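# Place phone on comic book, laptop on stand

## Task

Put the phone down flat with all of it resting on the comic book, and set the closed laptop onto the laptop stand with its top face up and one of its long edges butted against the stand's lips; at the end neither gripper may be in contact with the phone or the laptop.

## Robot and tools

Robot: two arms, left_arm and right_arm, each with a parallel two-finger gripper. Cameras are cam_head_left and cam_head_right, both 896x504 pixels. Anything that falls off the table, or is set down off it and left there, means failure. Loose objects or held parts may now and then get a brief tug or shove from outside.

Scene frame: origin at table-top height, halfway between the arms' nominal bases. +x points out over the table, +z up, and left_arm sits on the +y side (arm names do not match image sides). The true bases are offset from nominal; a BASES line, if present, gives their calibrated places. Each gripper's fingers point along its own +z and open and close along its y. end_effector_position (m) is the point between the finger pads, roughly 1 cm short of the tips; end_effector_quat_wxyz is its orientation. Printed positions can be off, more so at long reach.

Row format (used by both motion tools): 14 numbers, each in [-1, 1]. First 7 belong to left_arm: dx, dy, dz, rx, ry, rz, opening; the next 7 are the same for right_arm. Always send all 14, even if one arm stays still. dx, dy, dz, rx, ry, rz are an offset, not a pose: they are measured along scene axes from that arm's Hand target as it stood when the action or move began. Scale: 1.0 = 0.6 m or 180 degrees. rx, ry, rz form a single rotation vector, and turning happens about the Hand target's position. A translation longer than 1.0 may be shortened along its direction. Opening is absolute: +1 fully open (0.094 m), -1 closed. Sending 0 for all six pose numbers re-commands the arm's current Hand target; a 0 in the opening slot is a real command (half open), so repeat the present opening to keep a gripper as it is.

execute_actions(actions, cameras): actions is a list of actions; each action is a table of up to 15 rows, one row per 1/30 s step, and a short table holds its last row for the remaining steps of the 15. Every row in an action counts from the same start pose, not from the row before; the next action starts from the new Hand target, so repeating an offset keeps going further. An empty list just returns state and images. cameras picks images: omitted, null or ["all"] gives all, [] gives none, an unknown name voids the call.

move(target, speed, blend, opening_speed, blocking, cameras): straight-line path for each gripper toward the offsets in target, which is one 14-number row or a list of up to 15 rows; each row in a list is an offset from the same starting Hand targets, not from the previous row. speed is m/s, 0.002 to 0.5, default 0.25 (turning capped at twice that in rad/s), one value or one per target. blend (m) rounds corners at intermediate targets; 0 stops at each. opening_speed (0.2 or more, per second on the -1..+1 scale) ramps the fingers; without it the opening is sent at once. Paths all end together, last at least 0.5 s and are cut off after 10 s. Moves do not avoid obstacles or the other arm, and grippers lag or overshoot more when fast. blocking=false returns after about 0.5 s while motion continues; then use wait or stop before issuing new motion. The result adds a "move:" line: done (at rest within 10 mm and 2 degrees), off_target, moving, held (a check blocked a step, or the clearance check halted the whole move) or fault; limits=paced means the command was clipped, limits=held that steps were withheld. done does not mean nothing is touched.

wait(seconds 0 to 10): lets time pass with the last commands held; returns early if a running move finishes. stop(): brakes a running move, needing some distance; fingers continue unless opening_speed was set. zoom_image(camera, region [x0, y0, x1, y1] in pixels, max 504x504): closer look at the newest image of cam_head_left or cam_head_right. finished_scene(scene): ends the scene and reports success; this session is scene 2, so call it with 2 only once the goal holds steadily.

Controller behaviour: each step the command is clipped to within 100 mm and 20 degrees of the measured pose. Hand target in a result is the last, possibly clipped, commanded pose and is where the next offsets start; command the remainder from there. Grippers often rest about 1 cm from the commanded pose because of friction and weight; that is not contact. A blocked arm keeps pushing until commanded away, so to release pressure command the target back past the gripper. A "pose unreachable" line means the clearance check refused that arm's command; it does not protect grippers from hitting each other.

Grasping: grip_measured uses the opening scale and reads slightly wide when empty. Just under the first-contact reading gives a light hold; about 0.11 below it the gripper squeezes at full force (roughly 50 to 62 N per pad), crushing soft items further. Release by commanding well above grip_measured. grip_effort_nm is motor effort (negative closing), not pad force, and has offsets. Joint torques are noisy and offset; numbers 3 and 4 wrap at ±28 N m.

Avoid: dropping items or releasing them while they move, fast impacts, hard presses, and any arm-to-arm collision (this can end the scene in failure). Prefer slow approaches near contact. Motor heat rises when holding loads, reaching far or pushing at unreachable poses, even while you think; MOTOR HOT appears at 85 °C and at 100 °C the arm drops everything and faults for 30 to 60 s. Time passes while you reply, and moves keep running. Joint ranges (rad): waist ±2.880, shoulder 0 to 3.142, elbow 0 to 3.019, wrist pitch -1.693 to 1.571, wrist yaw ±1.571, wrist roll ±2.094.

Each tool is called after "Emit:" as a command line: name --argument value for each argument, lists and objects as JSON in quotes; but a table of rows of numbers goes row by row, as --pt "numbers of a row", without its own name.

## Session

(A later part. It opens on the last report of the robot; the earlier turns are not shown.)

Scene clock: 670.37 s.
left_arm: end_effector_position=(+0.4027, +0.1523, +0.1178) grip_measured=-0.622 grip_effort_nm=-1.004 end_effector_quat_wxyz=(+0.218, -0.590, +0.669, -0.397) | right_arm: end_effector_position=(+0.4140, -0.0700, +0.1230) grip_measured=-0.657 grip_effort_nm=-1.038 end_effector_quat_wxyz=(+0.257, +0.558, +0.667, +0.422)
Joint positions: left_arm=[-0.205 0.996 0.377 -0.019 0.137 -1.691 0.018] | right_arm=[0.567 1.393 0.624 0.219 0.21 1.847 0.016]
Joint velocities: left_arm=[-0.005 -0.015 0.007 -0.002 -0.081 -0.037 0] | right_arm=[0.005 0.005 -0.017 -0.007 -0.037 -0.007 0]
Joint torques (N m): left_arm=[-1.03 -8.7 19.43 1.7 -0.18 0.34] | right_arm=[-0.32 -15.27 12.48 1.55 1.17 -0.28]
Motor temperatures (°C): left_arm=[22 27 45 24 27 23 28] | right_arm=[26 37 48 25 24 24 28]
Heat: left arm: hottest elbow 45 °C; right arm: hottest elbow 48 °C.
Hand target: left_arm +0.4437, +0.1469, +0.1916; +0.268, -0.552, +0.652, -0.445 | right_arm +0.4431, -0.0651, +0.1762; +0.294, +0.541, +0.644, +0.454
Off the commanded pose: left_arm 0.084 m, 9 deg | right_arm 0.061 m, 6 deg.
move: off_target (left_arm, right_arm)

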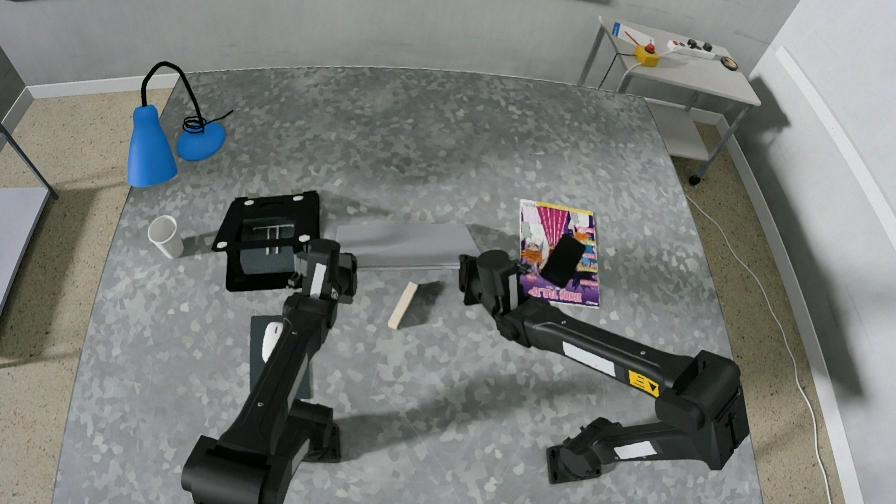

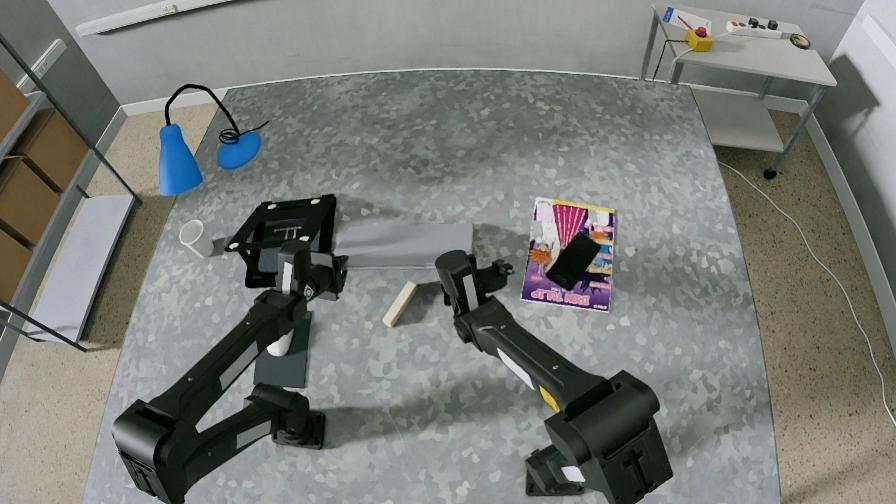

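Emit:
move --target '[0,0,0.06,0,-0.05,0,-1, 0,0,0.06,0,-0.05,0,-1]' --speed 0.1

Emit:
zoom_image --camera "cam_head_left" --region '[190, 170, 530, 330]'

Scene clock: 680.07 s.
left_arm: end_effector_position=(+0.4101, +0.1534, +0.1472) grip_measured=-0.625 grip_effort_nm=-1.009 end_effector_quat_wxyz=(+0.256, -0.569, +0.655, -0.426) | right_arm: end_effector_position=(+0.4215, -0.0675, +0.1502) grip_measured=-0.655 grip_effort_nm=-1.038 end_effector_quat_wxyz=(+0.293, +0.541, +0.647, +0.451)
Joint positions: left_arm=[-0.208 0.943 0.377 0.032 0.117 -1.675 0.018] | right_arm=[0.579 1.373 0.624 0.297 0.26 1.815 0.016]
Joint velocities: left_arm=[-0.015 -0.005 0.007 0.002 -0.051 0.022 0] | right_arm=[0.015 -0.005 -0.002 -0.002 -0.037 -0.007 0]
Joint torques (N m): left_arm=[-1.73 -10.29 17.54 4.26 -0.09 0.45] | right_arm=[-0.09 -16.09 10.74 3.74 1.19 -0.67]
Motor temperatures (°C): left_arm=[22 27 48 24 27 24 29] | right_arm=[26 37 49 25 25 24 28]
Heat: left arm: hottest elbow 48 °C; right arm: hottest elbow 49 °C.
Hand target: left_arm +0.4437, +0.1465, +0.2275; +0.317, -0.516, +0.629, -0.488 | right_arm +0.4432, -0.0653, +0.2122; +0.345, +0.503, +0.619, +0.494
Off the commanded pose: left_arm 0.087 m, 12 deg | right_arm 0.066 m, 9 deg.
move: off_target (left_arm, right_arm)

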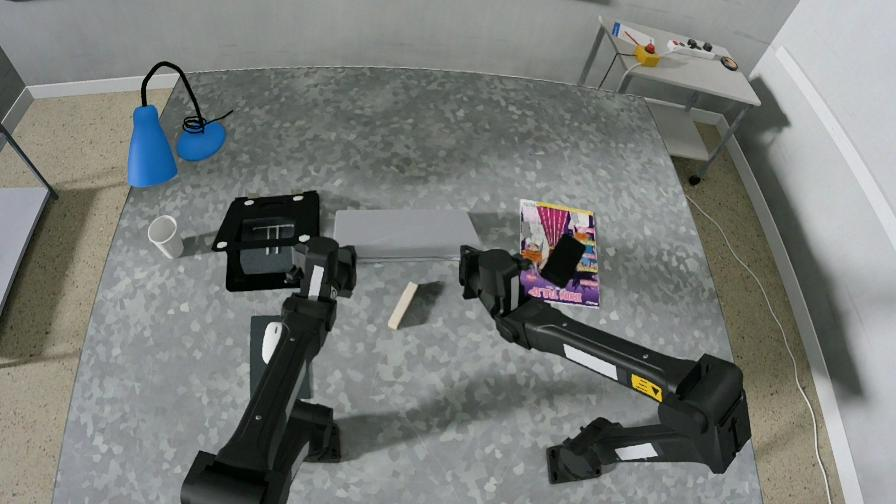

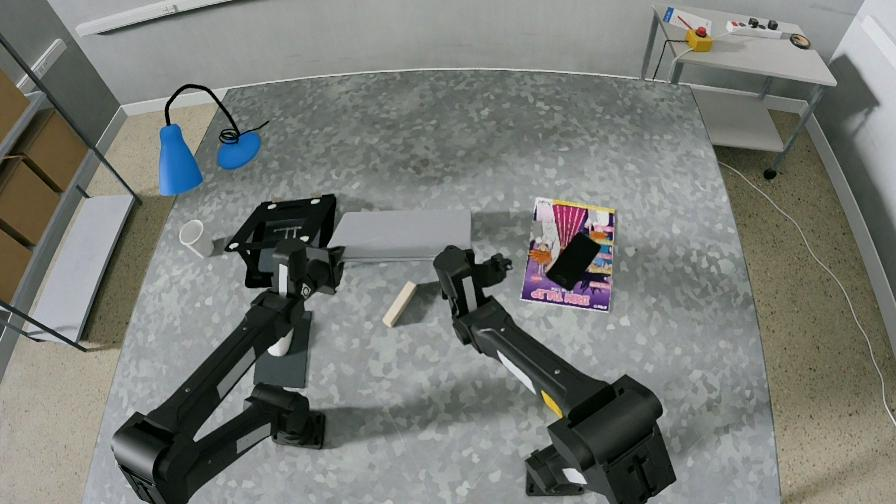

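Scaled by 1.482.

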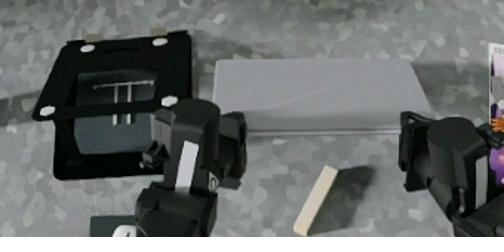

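Emit:
move --target '[0,0,0.15,0,-0.01,0,-1, 0,0,0.15,0,-0.01,0,-1]' --speed 0.1

Emit:
zoom_image --camera "cam_head_left" --region '[190, 170, 530, 330]'

Scene clock: 684.03 s.
left_arm: end_effector_position=(+0.3920, +0.1486, +0.1747) grip_measured=-0.625 grip_effort_nm=-1.009 end_effector_quat_wxyz=(+0.260, -0.558, +0.652, -0.442) | right_arm: end_effector_position=(+0.4037, -0.0740, +0.1852) grip_measured=-0.655 grip_effort_nm=-1.038 end_effector_quat_wxyz=(+0.301, +0.531, +0.654, +0.447)
Joint positions: left_arm=[-0.23 0.806 0.377 -0.069 0.114 -1.686 0.018] | right_arm=[0.593 1.242 0.624 0.167 0.274 1.791 0.016]
Joint velocities: left_arm=[-0.005 -0.005 -0.002 -0.002 0.007 0.095 0] | right_arm=[0.005 -0.015 -0.007 0.007 -0.051 0.022 0]
Joint torques (N m): left_arm=[-1.14 -8.35 21.2 2.89 -0.65 0.49] | right_arm=[-0.38 -16.09 15.75 2.3 1.22 -0.6]
Motor temperatures (°C): left_arm=[22 27 48 24 27 24 29] | right_arm=[26 37 50 25 26 24 28]
Heat: left arm: hottest elbow 48 °C; right arm: hottest elbow 50 °C.
Hand target: left_arm +0.4266, +0.1467, +0.2686; +0.327, -0.508, +0.624, -0.496 | right_arm +0.4362, -0.0672, +0.2796; +0.355, +0.495, +0.614, +0.502
Off the commanded pose: left_arm 0.152 m, 12 deg; position clipped | right_arm 0.124 m, 11 deg; position clipped.
move: off_target (left_arm, right_arm); limits=paced

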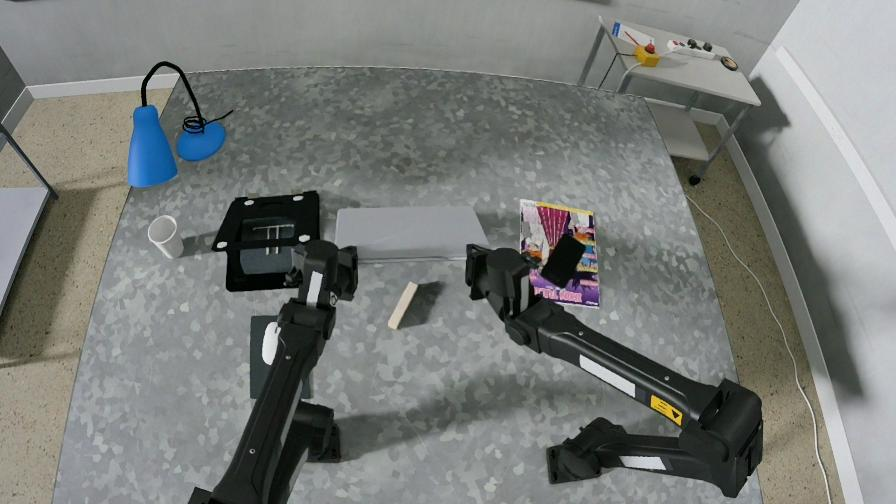

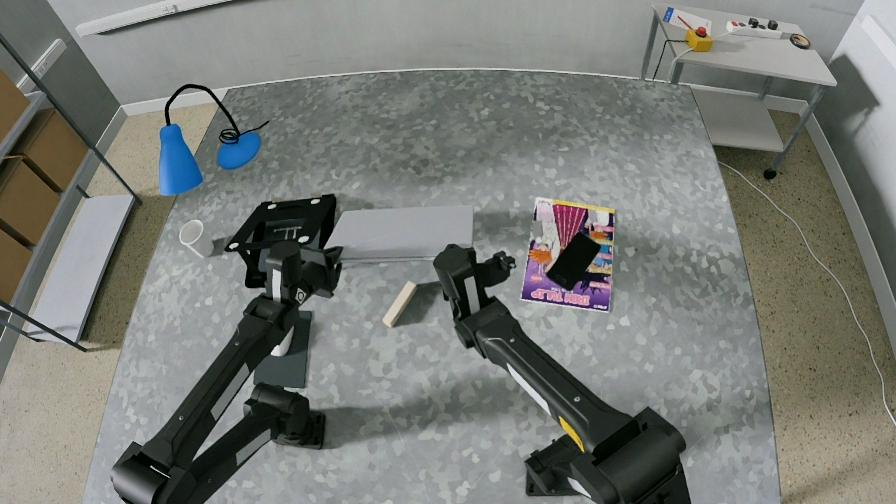

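Scaled by 1.482.

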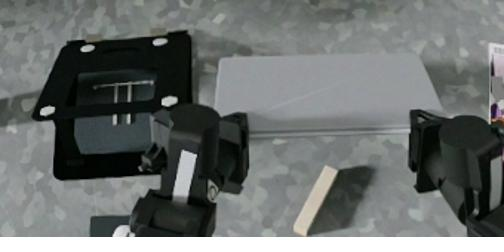

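Emit:
move --target '[0.05,0,0.12,0,0,0,-1, 0.03,0,0.1,0,0,0,-1]' --speed 0.12

Emit:
zoom_image --camera "cam_head_left" --region '[190, 170, 530, 330]'

Scene clock: 689.80 s.
left_arm: end_effector_position=(+0.3881, +0.1480, +0.1790) grip_measured=-0.625 grip_effort_nm=-1.009 end_effector_quat_wxyz=(+0.260, -0.558, +0.651, -0.443) | right_arm: end_effector_position=(+0.4000, -0.0748, +0.1907) grip_measured=-0.655 grip_effort_nm=-1.038 end_effector_quat_wxyz=(+0.301, +0.530, +0.655, +0.447)
Joint positions: left_arm=[-0.237 0.78 0.377 -0.091 0.109 -1.69 0.018] | right_arm=[0.596 1.22 0.624 0.145 0.276 1.788 0.016]
Joint velocities: left_arm=[-0.015 0.005 -0.007 -0.002 -0.022 -0.051 -0.001] | right_arm=[-0.005 -0.005 -0.012 -0.002 -0.037 0.037 -0.001]
Joint torques (N m): left_arm=[-0.32 -7.36 21.94 3 -0.51 0.56] | right_arm=[-0.79 -15.56 15.94 2.41 1.07 -0.59]
Motor temperatures (°C): left_arm=[22 27 48 24 27 24 29] | right_arm=[26 37 52 25 26 24 28]
Heat: left arm: hottest elbow 48 °C; right arm: hottest elbow 52 °C.
Hand target: left_arm +0.4274, +0.1466, +0.2711; +0.327, -0.508, +0.624, -0.496 | right_arm +0.4344, -0.0703, +0.2847; +0.355, +0.495, +0.613, +0.502
Off the commanded pose: left_arm 0.176 m, 12 deg; position clipped | right_arm 0.159 m, 11 deg; position clipped.
move: off_target (left_arm, right_arm); limits=paced

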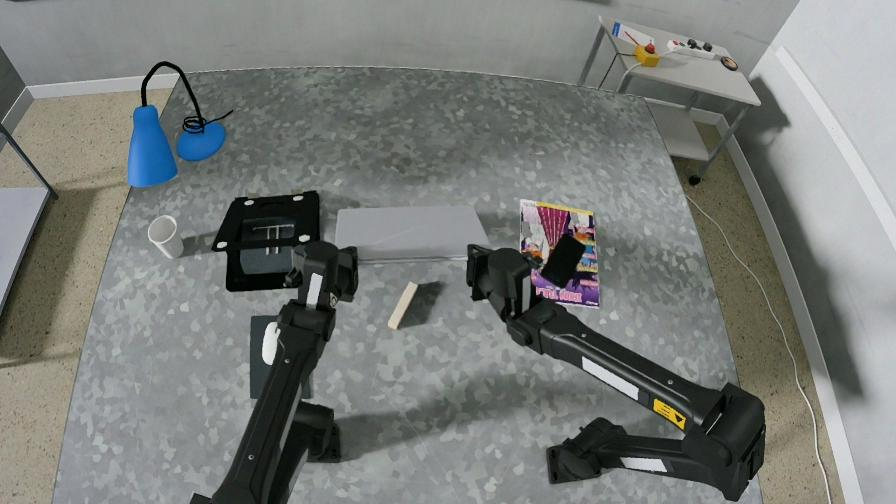

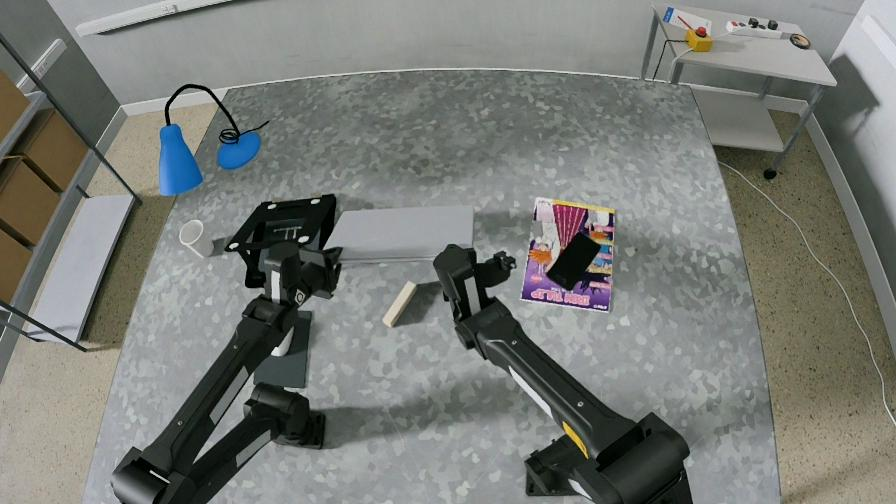

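Scaled by 1.482.

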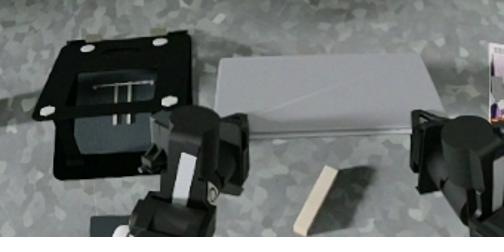

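Emit:
move --target '[-0.1,0,0.1,0,0,0,-1, -0.1,0,0.08,0,0,0,-1]' --speed 0.12 --cameras '["cam_head_left"]'

Scene clock: 698.40 s.
left_arm: end_effector_position=(+0.3404, +0.1492, +0.2095) grip_measured=-0.625 grip_effort_nm=-1.009 end_effector_quat_wxyz=(+0.262, -0.563, +0.644, -0.447) | right_arm: end_effector_position=(+0.3541, -0.0730, +0.2313) grip_measured=-0.655 grip_effort_nm=-1.038 end_effector_quat_wxyz=(+0.311, +0.522, +0.662, +0.438)
Joint positions: left_arm=[-0.296 0.514 0.377 -0.345 0.048 -1.734 0.018] | right_arm=[0.692 1.038 0.624 -0.058 0.37 1.804 0.016]
Joint velocities: left_arm=[-0.005 -0.005 -0.012 -0.012 -0.066 -0.066 0.001] | right_arm=[-0.005 0.005 -0.002 -0.002 -0.007 0.007 -0.001]
Joint torques (N m): left_arm=[-1.67 -4.19 23.58 2.43 -0.82 0.8] | right_arm=[-0.03 -14.39 16.34 2.54 1.34 -0.45]
Motor temperatures (°C): left_arm=[22 27 49 24 27 24 29] | right_arm=[26 37 54 25 26 24 28]
Heat: left arm: hottest elbow 49 °C; right arm: hottest elbow 54 °C.
Hand target: left_arm +0.3628, +0.1470, +0.3066; +0.327, -0.508, +0.624, -0.496 | right_arm +0.3739, -0.0694, +0.3290; +0.355, +0.495, +0.614, +0.502
Off the commanded pose: left_arm 0.124 m, 11 deg; position clipped | right_arm 0.103 m, 11 deg; position clipped.
move: off_target (left_arm, right_arm); limits=paced
Images, in order (width x height): cam_head_left 896x504.

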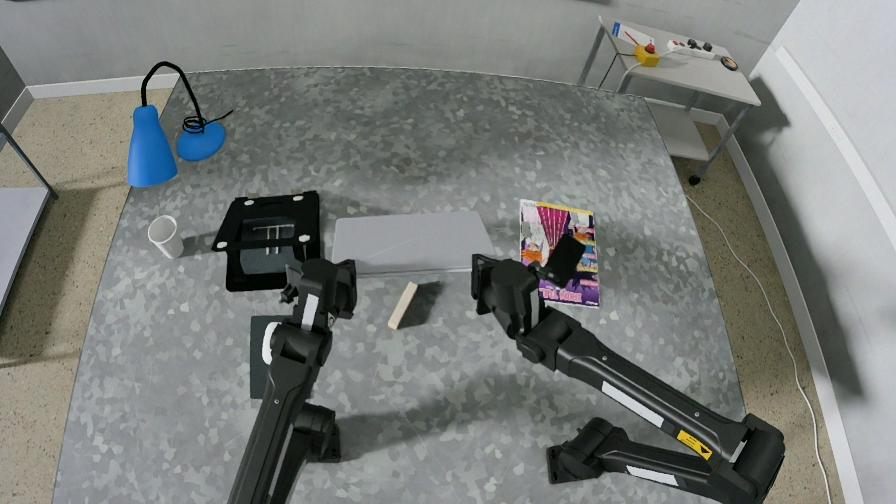

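Emit:
move --target '[0.2,0,-0.19,0,0.01,0,-1, 0.18,0,-0.23,0,0.01,0,-1]' --speed 0.1 --cameras '["cam_head_left"]'

Emit:
zoom_image --camera "cam_head_left" --region '[190, 170, 530, 330]'

Scene clock: 729.33 s.
left_arm: end_effector_position=(+0.4316, +0.1432, +0.1210) grip_measured=-0.625 grip_effort_nm=-1.004 end_effector_quat_wxyz=(+0.251, -0.560, +0.659, -0.435) | right_arm: end_effector_position=(+0.4384, -0.0779, +0.1270) grip_measured=-0.655 grip_effort_nm=-1.043 end_effector_quat_wxyz=(+0.295, +0.540, +0.649, +0.447)
Joint positions: left_arm=[-0.214 1.116 0.377 0.216 0.137 -1.673 0.018] | right_arm=[0.531 1.454 0.624 0.378 0.219 1.787 0.016]
Joint velocities: left_arm=[-0.015 -0.015 -0.007 0.022 -0.095 0.037 0] | right_arm=[-0.005 0.005 0.007 -0.007 -0.051 0.037 0]
Joint torques (N m): left_arm=[0.44 -9.64 17.52 4.15 -0.11 0.48] | right_arm=[-1.14 -14.39 12.98 3.74 0.57 -0.61]
Motor temperatures (°C): left_arm=[22 26 55 24 27 24 29] | right_arm=[26 37 60 25 28 24 29]
Heat: left arm: hottest elbow 55 °C; right arm: hottest elbow 60 °C.
Hand target: left_arm +0.4810, +0.1472, +0.1928; +0.317, -0.516, +0.629, -0.488 | right_arm +0.4808, -0.0710, +0.1900; +0.345, +0.503, +0.619, +0.495
Off the commanded pose: left_arm 0.088 m, 11 deg | right_arm 0.078 m, 10 deg.
move: off_target (left_arm, right_arm)
Images, in order (width x height): cam_head_left 896x504.

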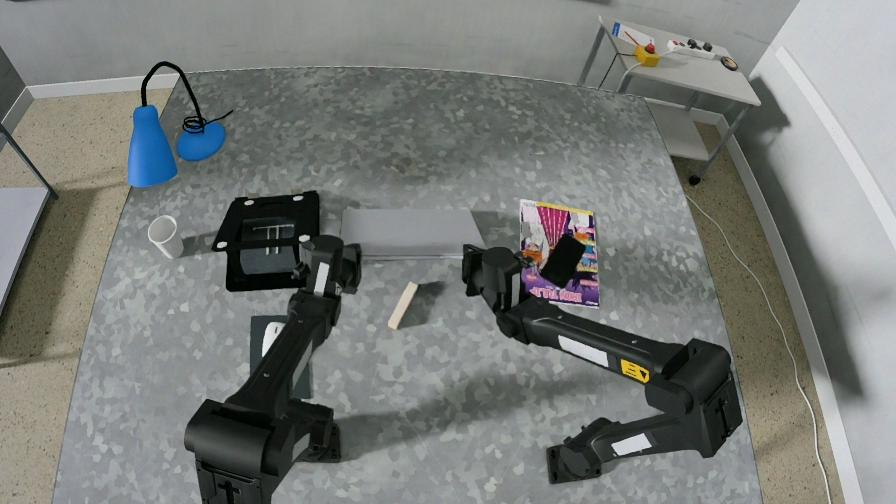

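Scaled by 1.482.

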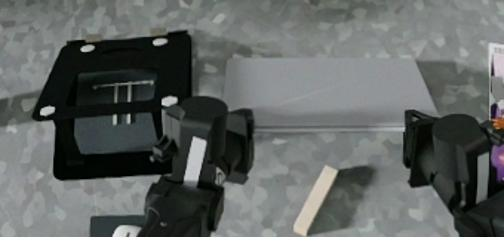

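Emit:
move --target '[0.08,0,-0.08,0,0.01,0,-1, 0.07,0,-0.09,0,0.01,0,-1]' --speed 0.1 --cameras '["cam_head_left"]'

Emit:
zoom_image --camera "cam_head_left" --region '[190, 170, 530, 330]'

Scene clock: 734.20 s.
left_arm: end_effector_position=(+0.4776, +0.1438, +0.0948) grip_measured=-0.626 grip_effort_nm=-1.009 end_effector_quat_wxyz=(+0.259, -0.555, +0.654, -0.444) | right_arm: end_effector_position=(+0.4855, -0.0771, +0.1011) grip_measured=-0.655 grip_effort_nm=-1.033 end_effector_quat_wxyz=(+0.303, +0.532, +0.643, +0.459)
Joint positions: left_arm=[-0.186 1.36 0.441 0.42 0.16 -1.659 0.018] | right_arm=[0.475 1.63 0.702 0.516 0.17 1.752 0.016]
Joint velocities: left_arm=[-0.005 -0.005 -0.002 -0.017 -0.022 0.007 0] | right_arm=[0.005 -0.015 -0.007 -0.012 0.051 0.007 0]
Joint torques (N m): left_arm=[0.56 -8.06 16.51 3.18 0.09 0.39] | right_arm=[-0.85 -14.04 11.81 2.97 0.2 -0.32]
Motor temperatures (°C): left_arm=[22 26 55 24 27 24 29] | right_arm=[26 37 61 25 27 24 29]
Heat: left arm: hottest elbow 55 °C; right arm: hottest elbow 61 °C.
Hand target: left_arm +0.5284, +0.1471, +0.1447; +0.307, -0.524, +0.634, -0.479 | right_arm +0.5224, -0.0717, +0.1357; +0.335, +0.511, +0.624, +0.487
Off the commanded pose: left_arm 0.072 m, 8 deg | right_arm 0.051 m, 6 deg.
move: off_target (left_arm, right_arm)
Images, in order (width x height): cam_head_left 896x504.

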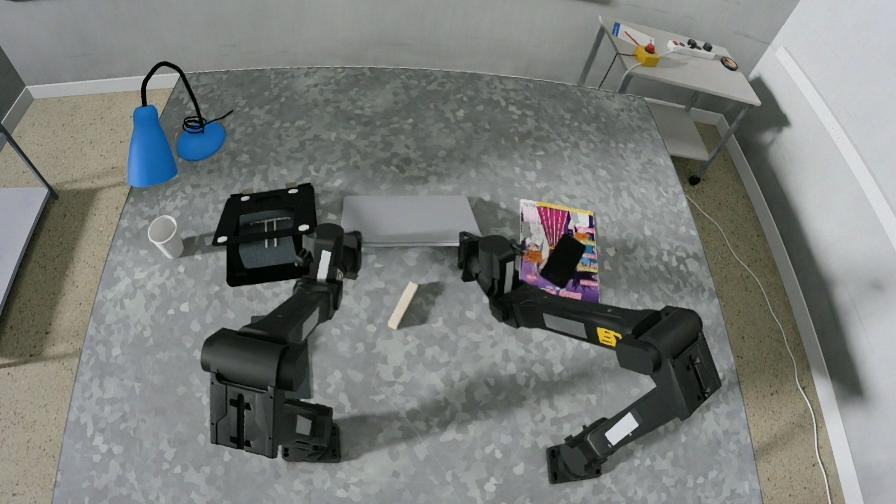

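Scaled by 1.482.

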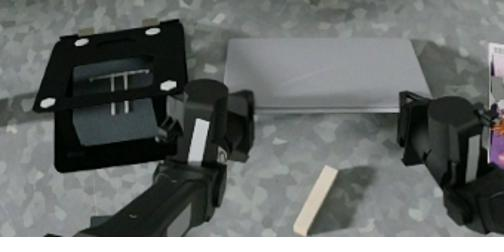

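Emit:
move --target '[0.0,-0.04,0.16,0.06,-0.01,0,-1, 0.0,-0.04,0.08,0.06,-0.01,0,-1]' --speed 0.12 --cameras '["cam_head_left"]'

Emit:
zoom_image --camera "cam_head_left" --region '[190, 170, 530, 330]'

Scene clock: 751.93 s.
left_arm: end_effector_position=(+0.4830, +0.1341, +0.1430) grip_measured=-0.626 grip_effort_nm=-1.009 end_effector_quat_wxyz=(+0.303, -0.536, +0.692, -0.377) | right_arm: end_effector_position=(+0.4917, -0.0848, +0.1130) grip_measured=-0.655 grip_effort_nm=-1.038 end_effector_quat_wxyz=(+0.248, +0.559, +0.612, +0.501)
Joint positions: left_arm=[-0.264 1.216 0.553 0.101 -0.001 -1.553 0.018] | right_arm=[0.422 1.61 0.702 0.523 0.052 1.873 0.016]
Joint velocities: left_arm=[0.005 0.005 0.007 -0.002 -0.037 0.022 -0.001] | right_arm=[0.005 -0.005 -0.022 -0.007 -0.037 0.037 -0.001]
Joint torques (N m): left_arm=[-2.43 -13.57 19.54 1.85 -0.35 0.61] | right_arm=[-1.79 -20.25 9.96 3.52 0.65 -0.18]
Motor temperatures (°C): left_arm=[22 26 55 24 27 24 29] | right_arm=[26 38 59 26 26 24 29]
Heat: left arm: hottest elbow 55 °C; right arm: hottest elbow 59 °C.
Hand target: left_arm +0.5252, +0.1231, +0.2321; +0.365, -0.484, +0.671, -0.426 | right_arm +0.5223, -0.0959, +0.1836; +0.296, +0.532, +0.570, +0.551
Off the commanded pose: left_arm 0.108 m, 11 deg; position clipped | right_arm 0.078 m, 10 deg.
move: off_target (left_arm, right_arm); limits=paced
Images, in order (width x height): cam_head_left 896x504.

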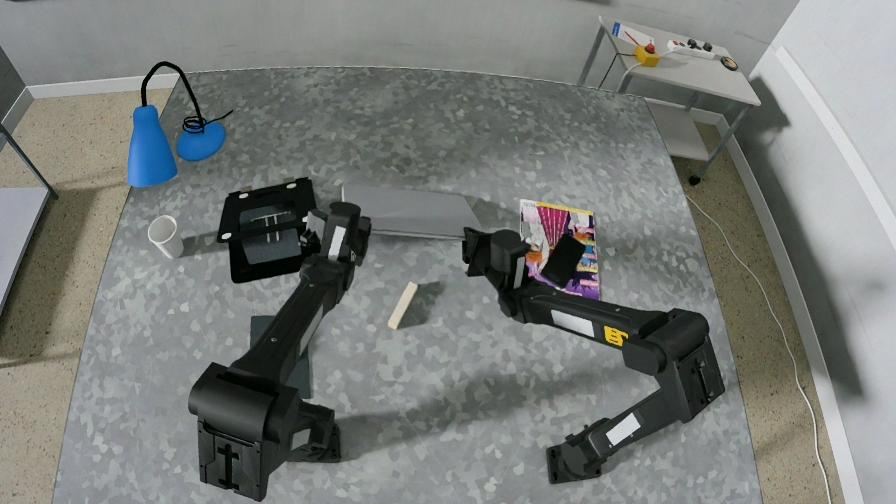

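Scaled by 1.482.

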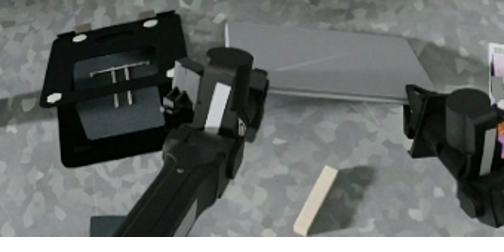

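Emit:
move --target '[-0.02,0,0.08,0.02,0,0,-1, -0.02,0,0.0,0.02,0,0,-1]' --speed 0.12 --cameras '["cam_head_left","cam_head_right"]'

Emit:
zoom_image --camera "cam_head_left" --region '[190, 170, 530, 330]'

Emit:
zoom_image --camera "cam_head_right" --region '[190, 170, 530, 330]'

Scene clock: 756.13 s.
left_arm: end_effector_position=(+0.4684, +0.1369, +0.1588) grip_measured=-0.626 grip_effort_nm=-1.009 end_effector_quat_wxyz=(+0.316, -0.530, +0.702, -0.356) | right_arm: end_effector_position=(+0.4851, -0.0807, +0.1160) grip_measured=-0.655 grip_effort_nm=-1.038 end_effector_quat_wxyz=(+0.226, +0.564, +0.602, +0.519)
Joint positions: left_arm=[-0.284 1.133 0.554 0.001 -0.048 -1.523 0.018] | right_arm=[0.425 1.599 0.685 0.547 0.022 1.921 0.016]
Joint velocities: left_arm=[-0.015 -0.005 -0.002 -0.007 -0.037 -0.081 0.001] | right_arm=[-0.015 -0.015 -0.002 -0.007 -0.037 -0.007 0]
Joint torques (N m): left_arm=[-1.44 -14.33 19.77 2.17 -0.38 0.86] | right_arm=[-1.44 -20.19 8.66 4.16 1.46 -0.09]
Motor temperatures (°C): left_arm=[22 27 54 24 27 24 29] | right_arm=[26 38 58 26 26 24 29]
Heat: left arm: hottest elbow 54 °C; right arm: hottest elbow 58 °C.
Hand target: left_arm +0.5032, +0.1261, +0.2518; +0.381, -0.473, +0.684, -0.405 | right_arm +0.5103, -0.0958, +0.1841; +0.280, +0.541, +0.553, +0.569
Off the commanded pose: left_arm 0.130 m, 11 deg; position clipped | right_arm 0.074 m, 10 deg.
move: off_target (left_arm, right_arm); limits=paced

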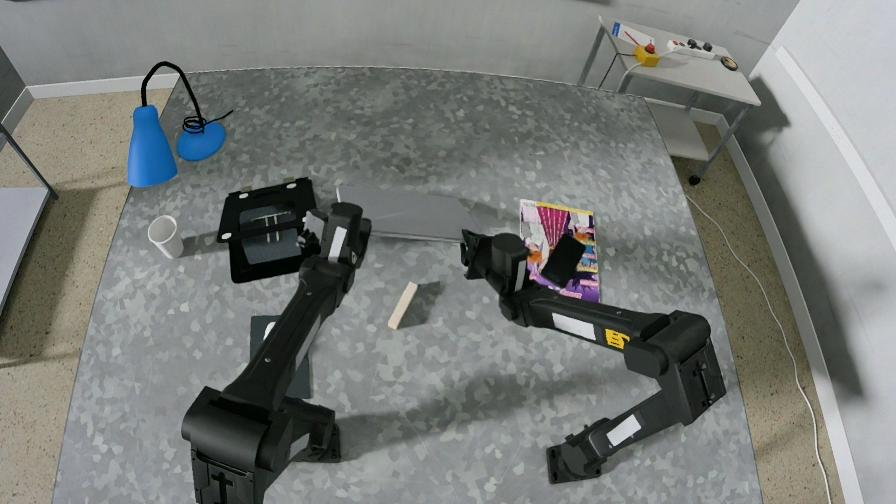

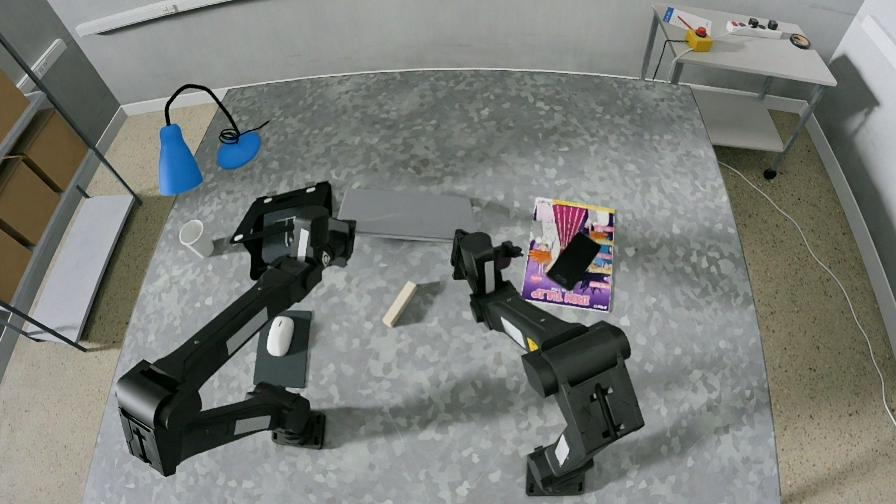

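Scaled by 1.482.

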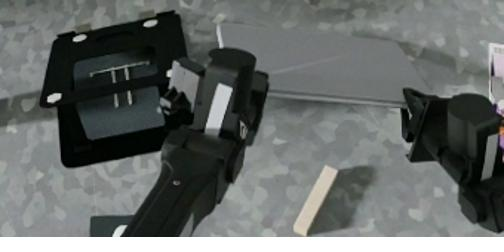

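Scaled by 1.482.

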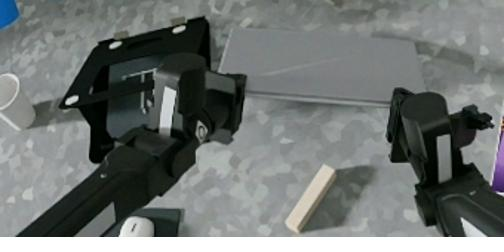

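Emit:
move --target '[0.0,0.02,0.12,0.02,-0.03,0,-1, 0.0,0.02,0.02,0.02,-0.03,0,-1]' --speed 0.12 --cameras '["cam_head_left","cam_head_right"]'

Emit:
zoom_image --camera "cam_head_left" --region '[190, 170, 530, 330]'

Emit:
zoom_image --camera "cam_head_right" --region '[190, 170, 530, 330]'

Scene clock: 766.67 s.
left_arm: end_effector_position=(+0.4644, +0.1415, +0.1968) grip_measured=-0.626 grip_effort_nm=-1.009 end_effector_quat_wxyz=(+0.362, -0.495, +0.701, -0.363) | right_arm: end_effector_position=(+0.4843, -0.0716, +0.1404) grip_measured=-0.656 grip_effort_nm=-1.038 end_effector_quat_wxyz=(+0.240, +0.545, +0.569, +0.567)
Joint positions: left_arm=[-0.287 1.042 0.556 -0.009 -0.075 -1.443 0.018] | right_arm=[0.446 1.599 0.665 0.691 0.044 1.947 0.016]
Joint velocities: left_arm=[-0.005 -0.005 -0.002 -0.012 -0.051 -0.037 0] | right_arm=[0.005 -0.005 -0.002 -0.002 -0.007 -0.022 0]
Joint torques (N m): left_arm=[-1.38 -12.51 20.56 2.1 0.03 0.95] | right_arm=[-1.14 -17.14 9.24 4.56 1.48 -0.11]
Motor temperatures (°C): left_arm=[22 27 53 24 27 24 29] | right_arm=[26 37 56 26 28 24 29]
Heat: left arm: hottest elbow 53 °C; right arm: hottest elbow 56 °C.
Hand target: left_arm +0.4937, +0.1385, +0.2914; +0.427, -0.441, +0.677, -0.405 | right_arm +0.5103, -0.0838, +0.1960; +0.289, +0.522, +0.521, +0.610
Off the commanded pose: left_arm 0.133 m, 11 deg; position clipped | right_arm 0.063 m, 10 deg.
move: off_target (left_arm, right_arm); limits=paced

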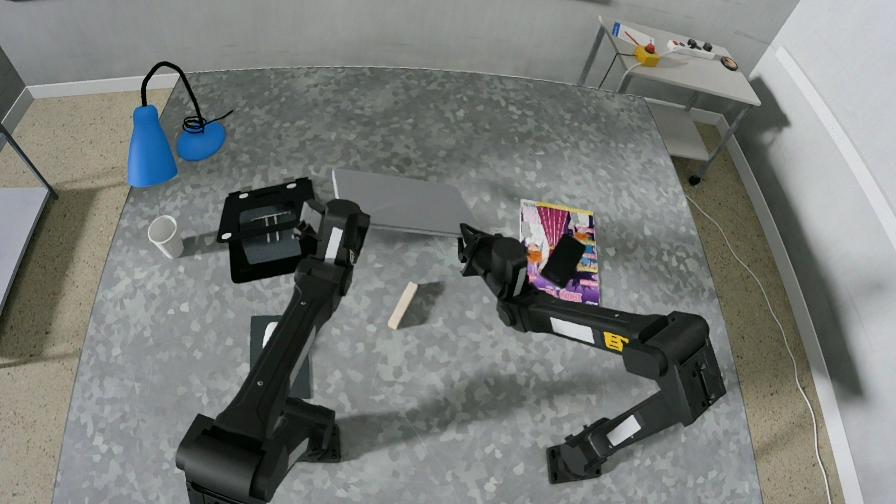

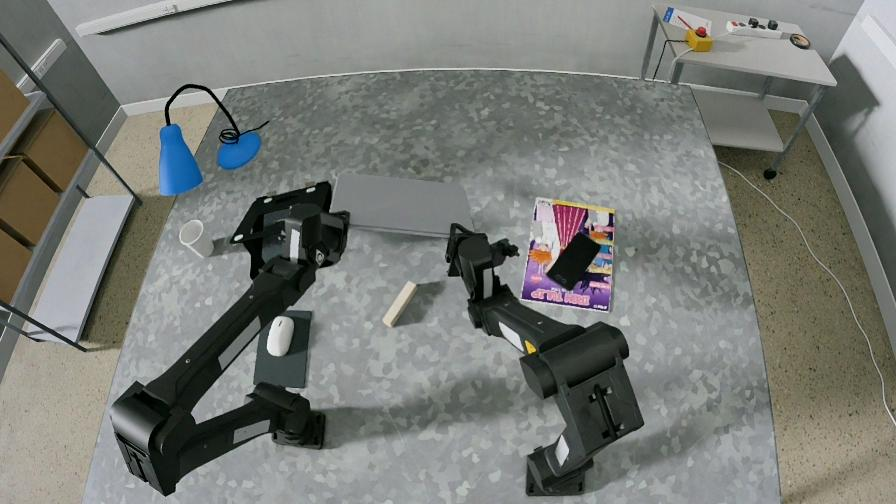

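Scaled by 1.482.

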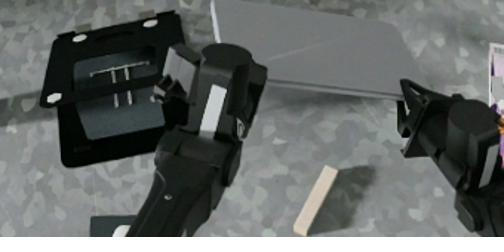

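Scaled by 1.482.

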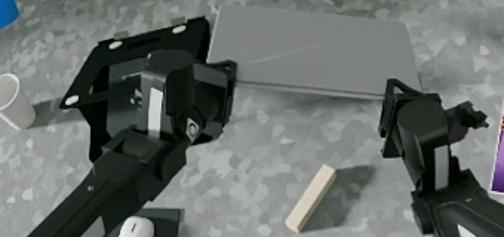

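Emit:
move --target '[0.02,0.13,0.02,0,0,0,-1, 0.02,0.13,0.02,0,0,0,-1]' --speed 0.12 --cameras '["cam_head_left","cam_head_right"]'

Emit:
zoom_image --camera "cam_head_left" --region '[190, 150, 530, 310]'

Emit:
zoom_image --camera "cam_head_right" --region '[190, 150, 530, 310]'

Scene clock: 771.07 s.
left_arm: end_effector_position=(+0.4679, +0.2006, +0.1993) grip_measured=-0.626 grip_effort_nm=-1.009 end_effector_quat_wxyz=(+0.347, -0.488, +0.708, -0.374) | right_arm: end_effector_position=(+0.4790, -0.0138, +0.1424) grip_measured=-0.656 grip_effort_nm=-1.038 end_effector_quat_wxyz=(+0.248, +0.550, +0.563, +0.566)
Joint positions: left_arm=[-0.059 1.021 0.556 -0.042 0.165 -1.335 0.018] | right_arm=[0.584 1.646 0.735 0.666 0.199 1.981 0.016]
Joint velocities: left_arm=[0.005 -0.005 -0.012 -0.017 -0.007 -0.037 -0.001] | right_arm=[0.005 -0.005 -0.007 -0.012 -0.037 -0.051 -0.001]
Joint torques (N m): left_arm=[1.55 -11.4 20.86 2.56 0.02 0.65] | right_arm=[-0.85 -16.56 14.05 2.82 1.1 -0.32]
Motor temperatures (°C): left_arm=[22 27 54 24 27 24 29] | right_arm=[26 37 56 26 28 24 29]
Heat: left arm: hottest elbow 54 °C; right arm: hottest elbow 56 °C.
Hand target: left_arm +0.5023, +0.2144, +0.2922; +0.427, -0.441, +0.678, -0.405 | right_arm +0.5235, -0.0060, +0.2083; +0.289, +0.522, +0.521, +0.611
Off the commanded pose: left_arm 0.112 m, 12 deg; position clipped | right_arm 0.079 m, 9 deg.
move: off_target (left_arm, right_arm); limits=paced

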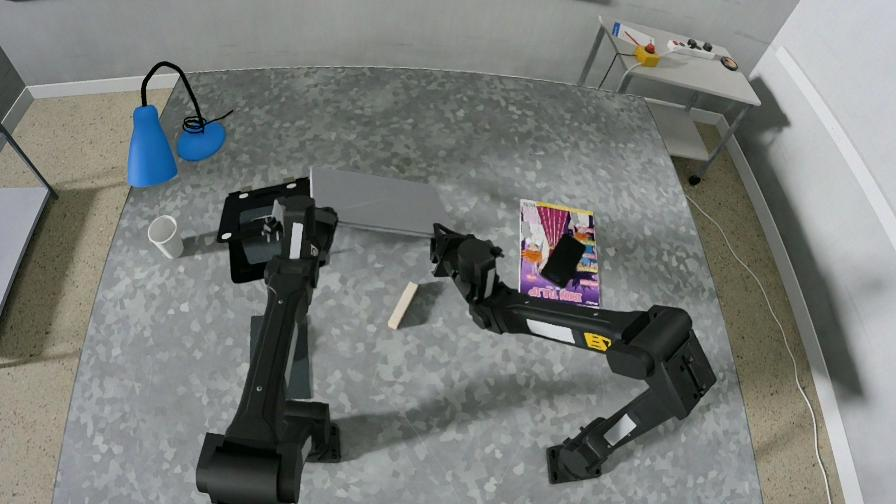

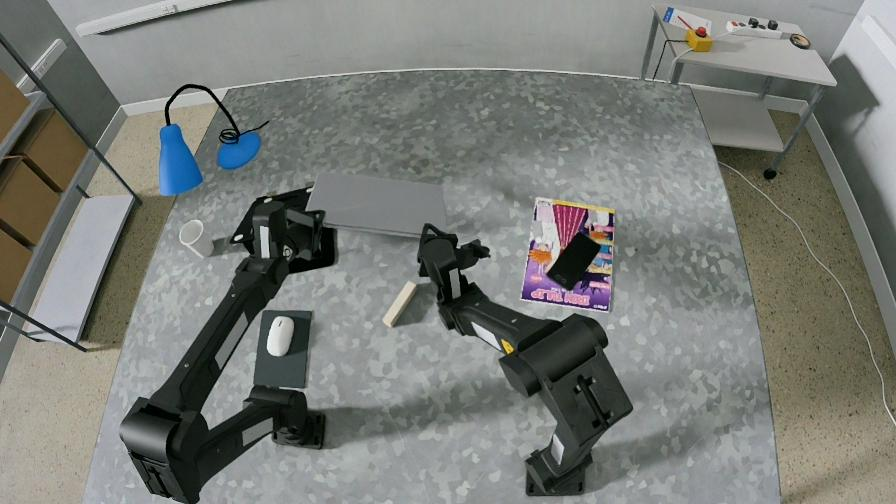

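Scaled by 1.482.

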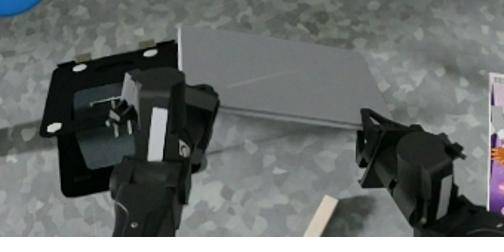

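Scaled by 1.482.

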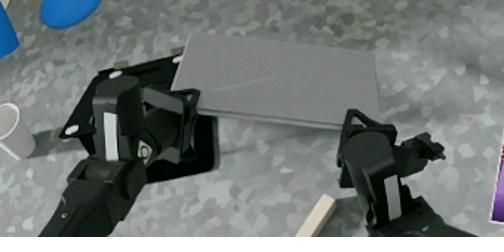

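Emit:
move --target '[0.0,0.14,0.0,0,0,0,-1, 0.03,0.14,0.02,0,0,0,-1]' --speed 0.12 --cameras '["cam_head_left","cam_head_right"]'

Emit:
zoom_image --camera "cam_head_left" --region '[150, 150, 490, 310]'

Emit:
zoom_image --camera "cam_head_right" --region '[170, 150, 510, 310]'

Scene clock: 775.73 s.
left_arm: end_effector_position=(+0.4639, +0.2840, +0.1989) grip_measured=-0.626 grip_effort_nm=-1.009 end_effector_quat_wxyz=(+0.347, -0.503, +0.692, -0.383) | right_arm: end_effector_position=(+0.4887, +0.0695, +0.1485) grip_measured=-0.656 grip_effort_nm=-1.043 end_effector_quat_wxyz=(+0.247, +0.538, +0.575, +0.565)
Joint positions: left_arm=[0.224 1.038 0.563 -0.055 0.403 -1.238 0.018] | right_arm=[0.709 1.743 0.907 0.582 0.298 1.986 0.016]
Joint velocities: left_arm=[-0.015 -0.005 0.002 -0.002 -0.007 0.066 0] | right_arm=[-0.005 0.015 -0.012 -0.007 0.066 0.007 -0.001]
Joint torques (N m): left_arm=[-0.91 -9.99 22.42 2.41 0.78 0.59] | right_arm=[-1.61 -18.84 15.87 2.61 1.59 -0.26]
Motor temperatures (°C): left_arm=[22 27 55 24 27 24 29] | right_arm=[26 37 56 26 28 24 29]
Heat: left arm: hottest elbow 55 °C; right arm: hottest elbow 56 °C.
Hand target: left_arm +0.5022, +0.2980, +0.2902; +0.427, -0.441, +0.678, -0.404 | right_arm +0.5428, +0.0777, +0.2202; +0.289, +0.522, +0.521, +0.610
Off the commanded pose: left_arm 0.102 m, 12 deg; position clipped | right_arm 0.090 m, 10 deg.
move: off_target (left_arm, right_arm); limits=paced

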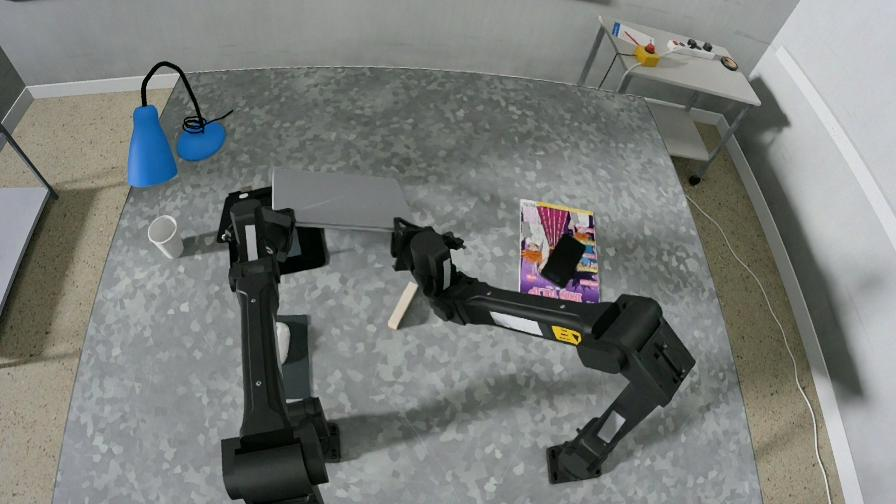

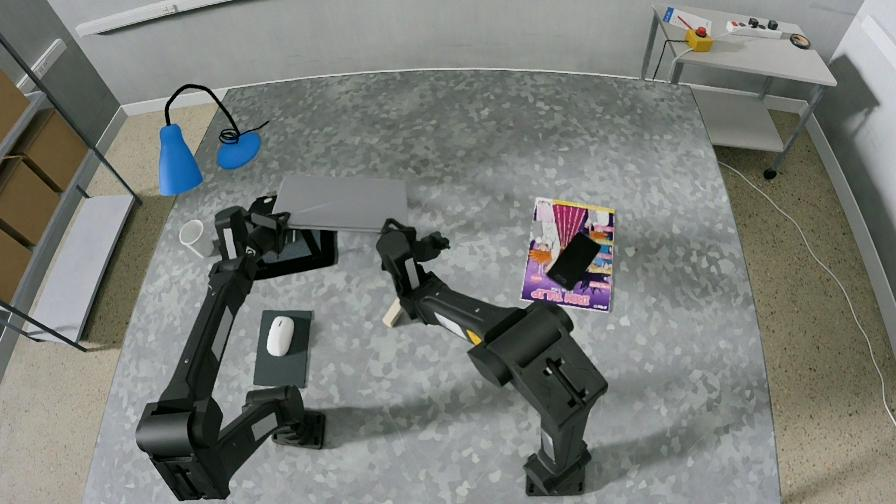

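Scaled by 1.482.

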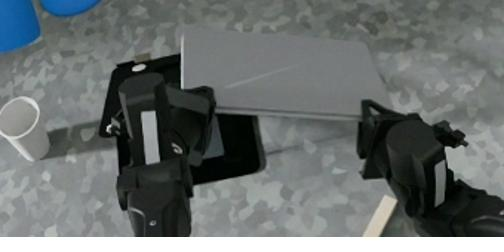

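Scaled by 1.482.

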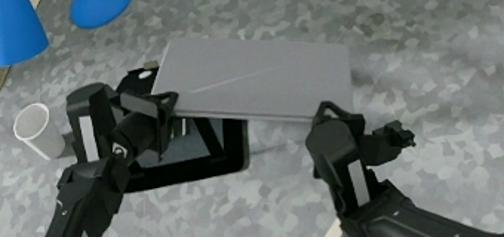

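Emit:
move --target '[-0.01,0.13,0.0,0,0,0.02,-1, 0.03,0.13,0.02,0,0,0.02,-1]' --speed 0.12 --cameras '["cam_head_left","cam_head_right"]'

Emit:
zoom_image --camera "cam_head_left" --region '[130, 150, 470, 310]'

Emit:
zoom_image --camera "cam_head_right" --region '[130, 150, 470, 310]'

Scene clock: 785.40 s.
left_arm: end_effector_position=(+0.4625, +0.3572, +0.2018) grip_measured=-0.627 grip_effort_nm=-1.004 end_effector_quat_wxyz=(+0.360, -0.528, +0.670, -0.378) | right_arm: end_effector_position=(+0.5049, +0.1454, +0.1552) grip_measured=-0.655 grip_effort_nm=-1.043 end_effector_quat_wxyz=(+0.232, +0.518, +0.594, +0.570)
Joint positions: left_arm=[0.428 1.098 0.608 -0.063 0.527 -1.176 0.018] | right_arm=[0.778 1.848 1.098 0.492 0.307 1.981 0.016]
Joint velocities: left_arm=[-0.005 -0.005 -0.007 0.027 0.007 -0.007 0] | right_arm=[-0.005 -0.015 0.007 -0.002 -0.037 0.022 0]
Joint torques (N m): left_arm=[-0.26 -10.93 21.93 2.36 1.04 0.53] | right_arm=[-1.96 -21.13 16.95 2.62 1.34 -0.23]
Motor temperatures (°C): left_arm=[22 27 58 24 27 24 29] | right_arm=[26 38 60 26 29 24 29]
Heat: left arm: hottest elbow 58 °C; right arm: hottest elbow 60 °C.
Hand target: left_arm +0.4970, +0.3759, +0.2905; +0.439, -0.462, +0.664, -0.390 | right_arm +0.5618, +0.1556, +0.2324; +0.270, +0.505, +0.537, +0.619
Off the commanded pose: left_arm 0.096 m, 12 deg | right_arm 0.096 m, 10 deg.
move: off_target (left_arm, right_arm); limits=paced

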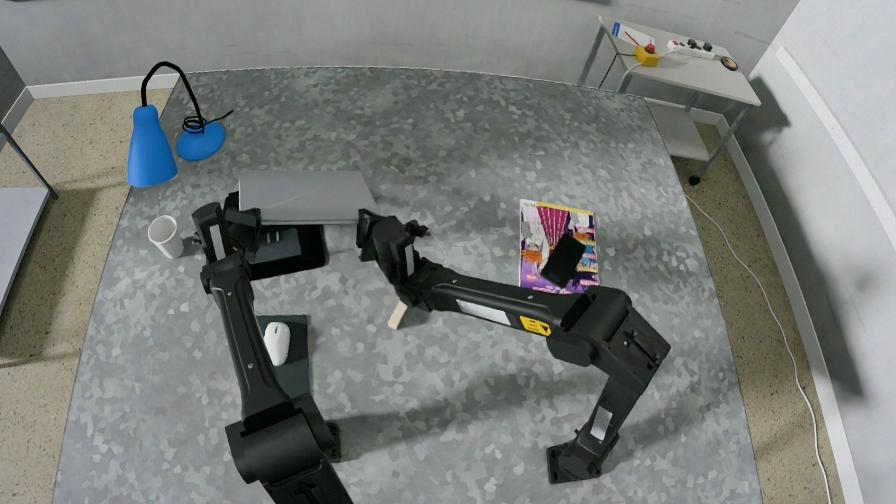

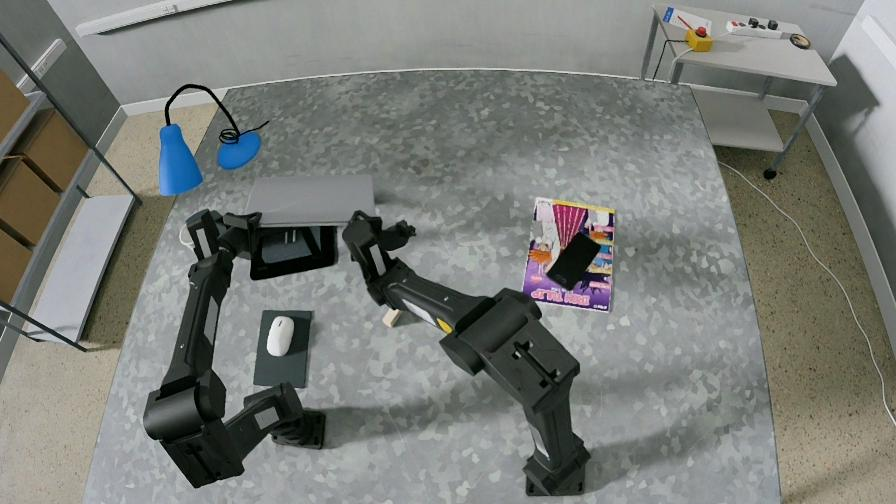

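Scaled by 1.482.

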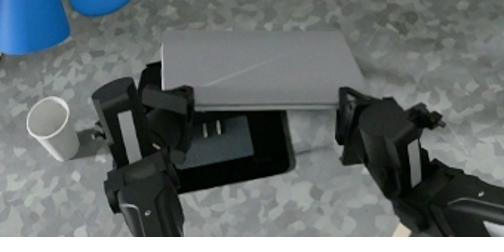

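Scaled by 1.482.

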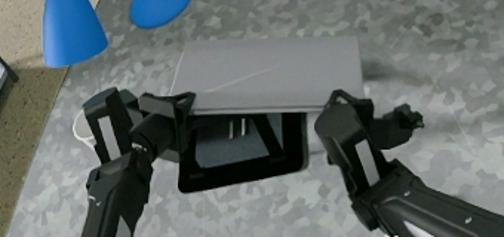

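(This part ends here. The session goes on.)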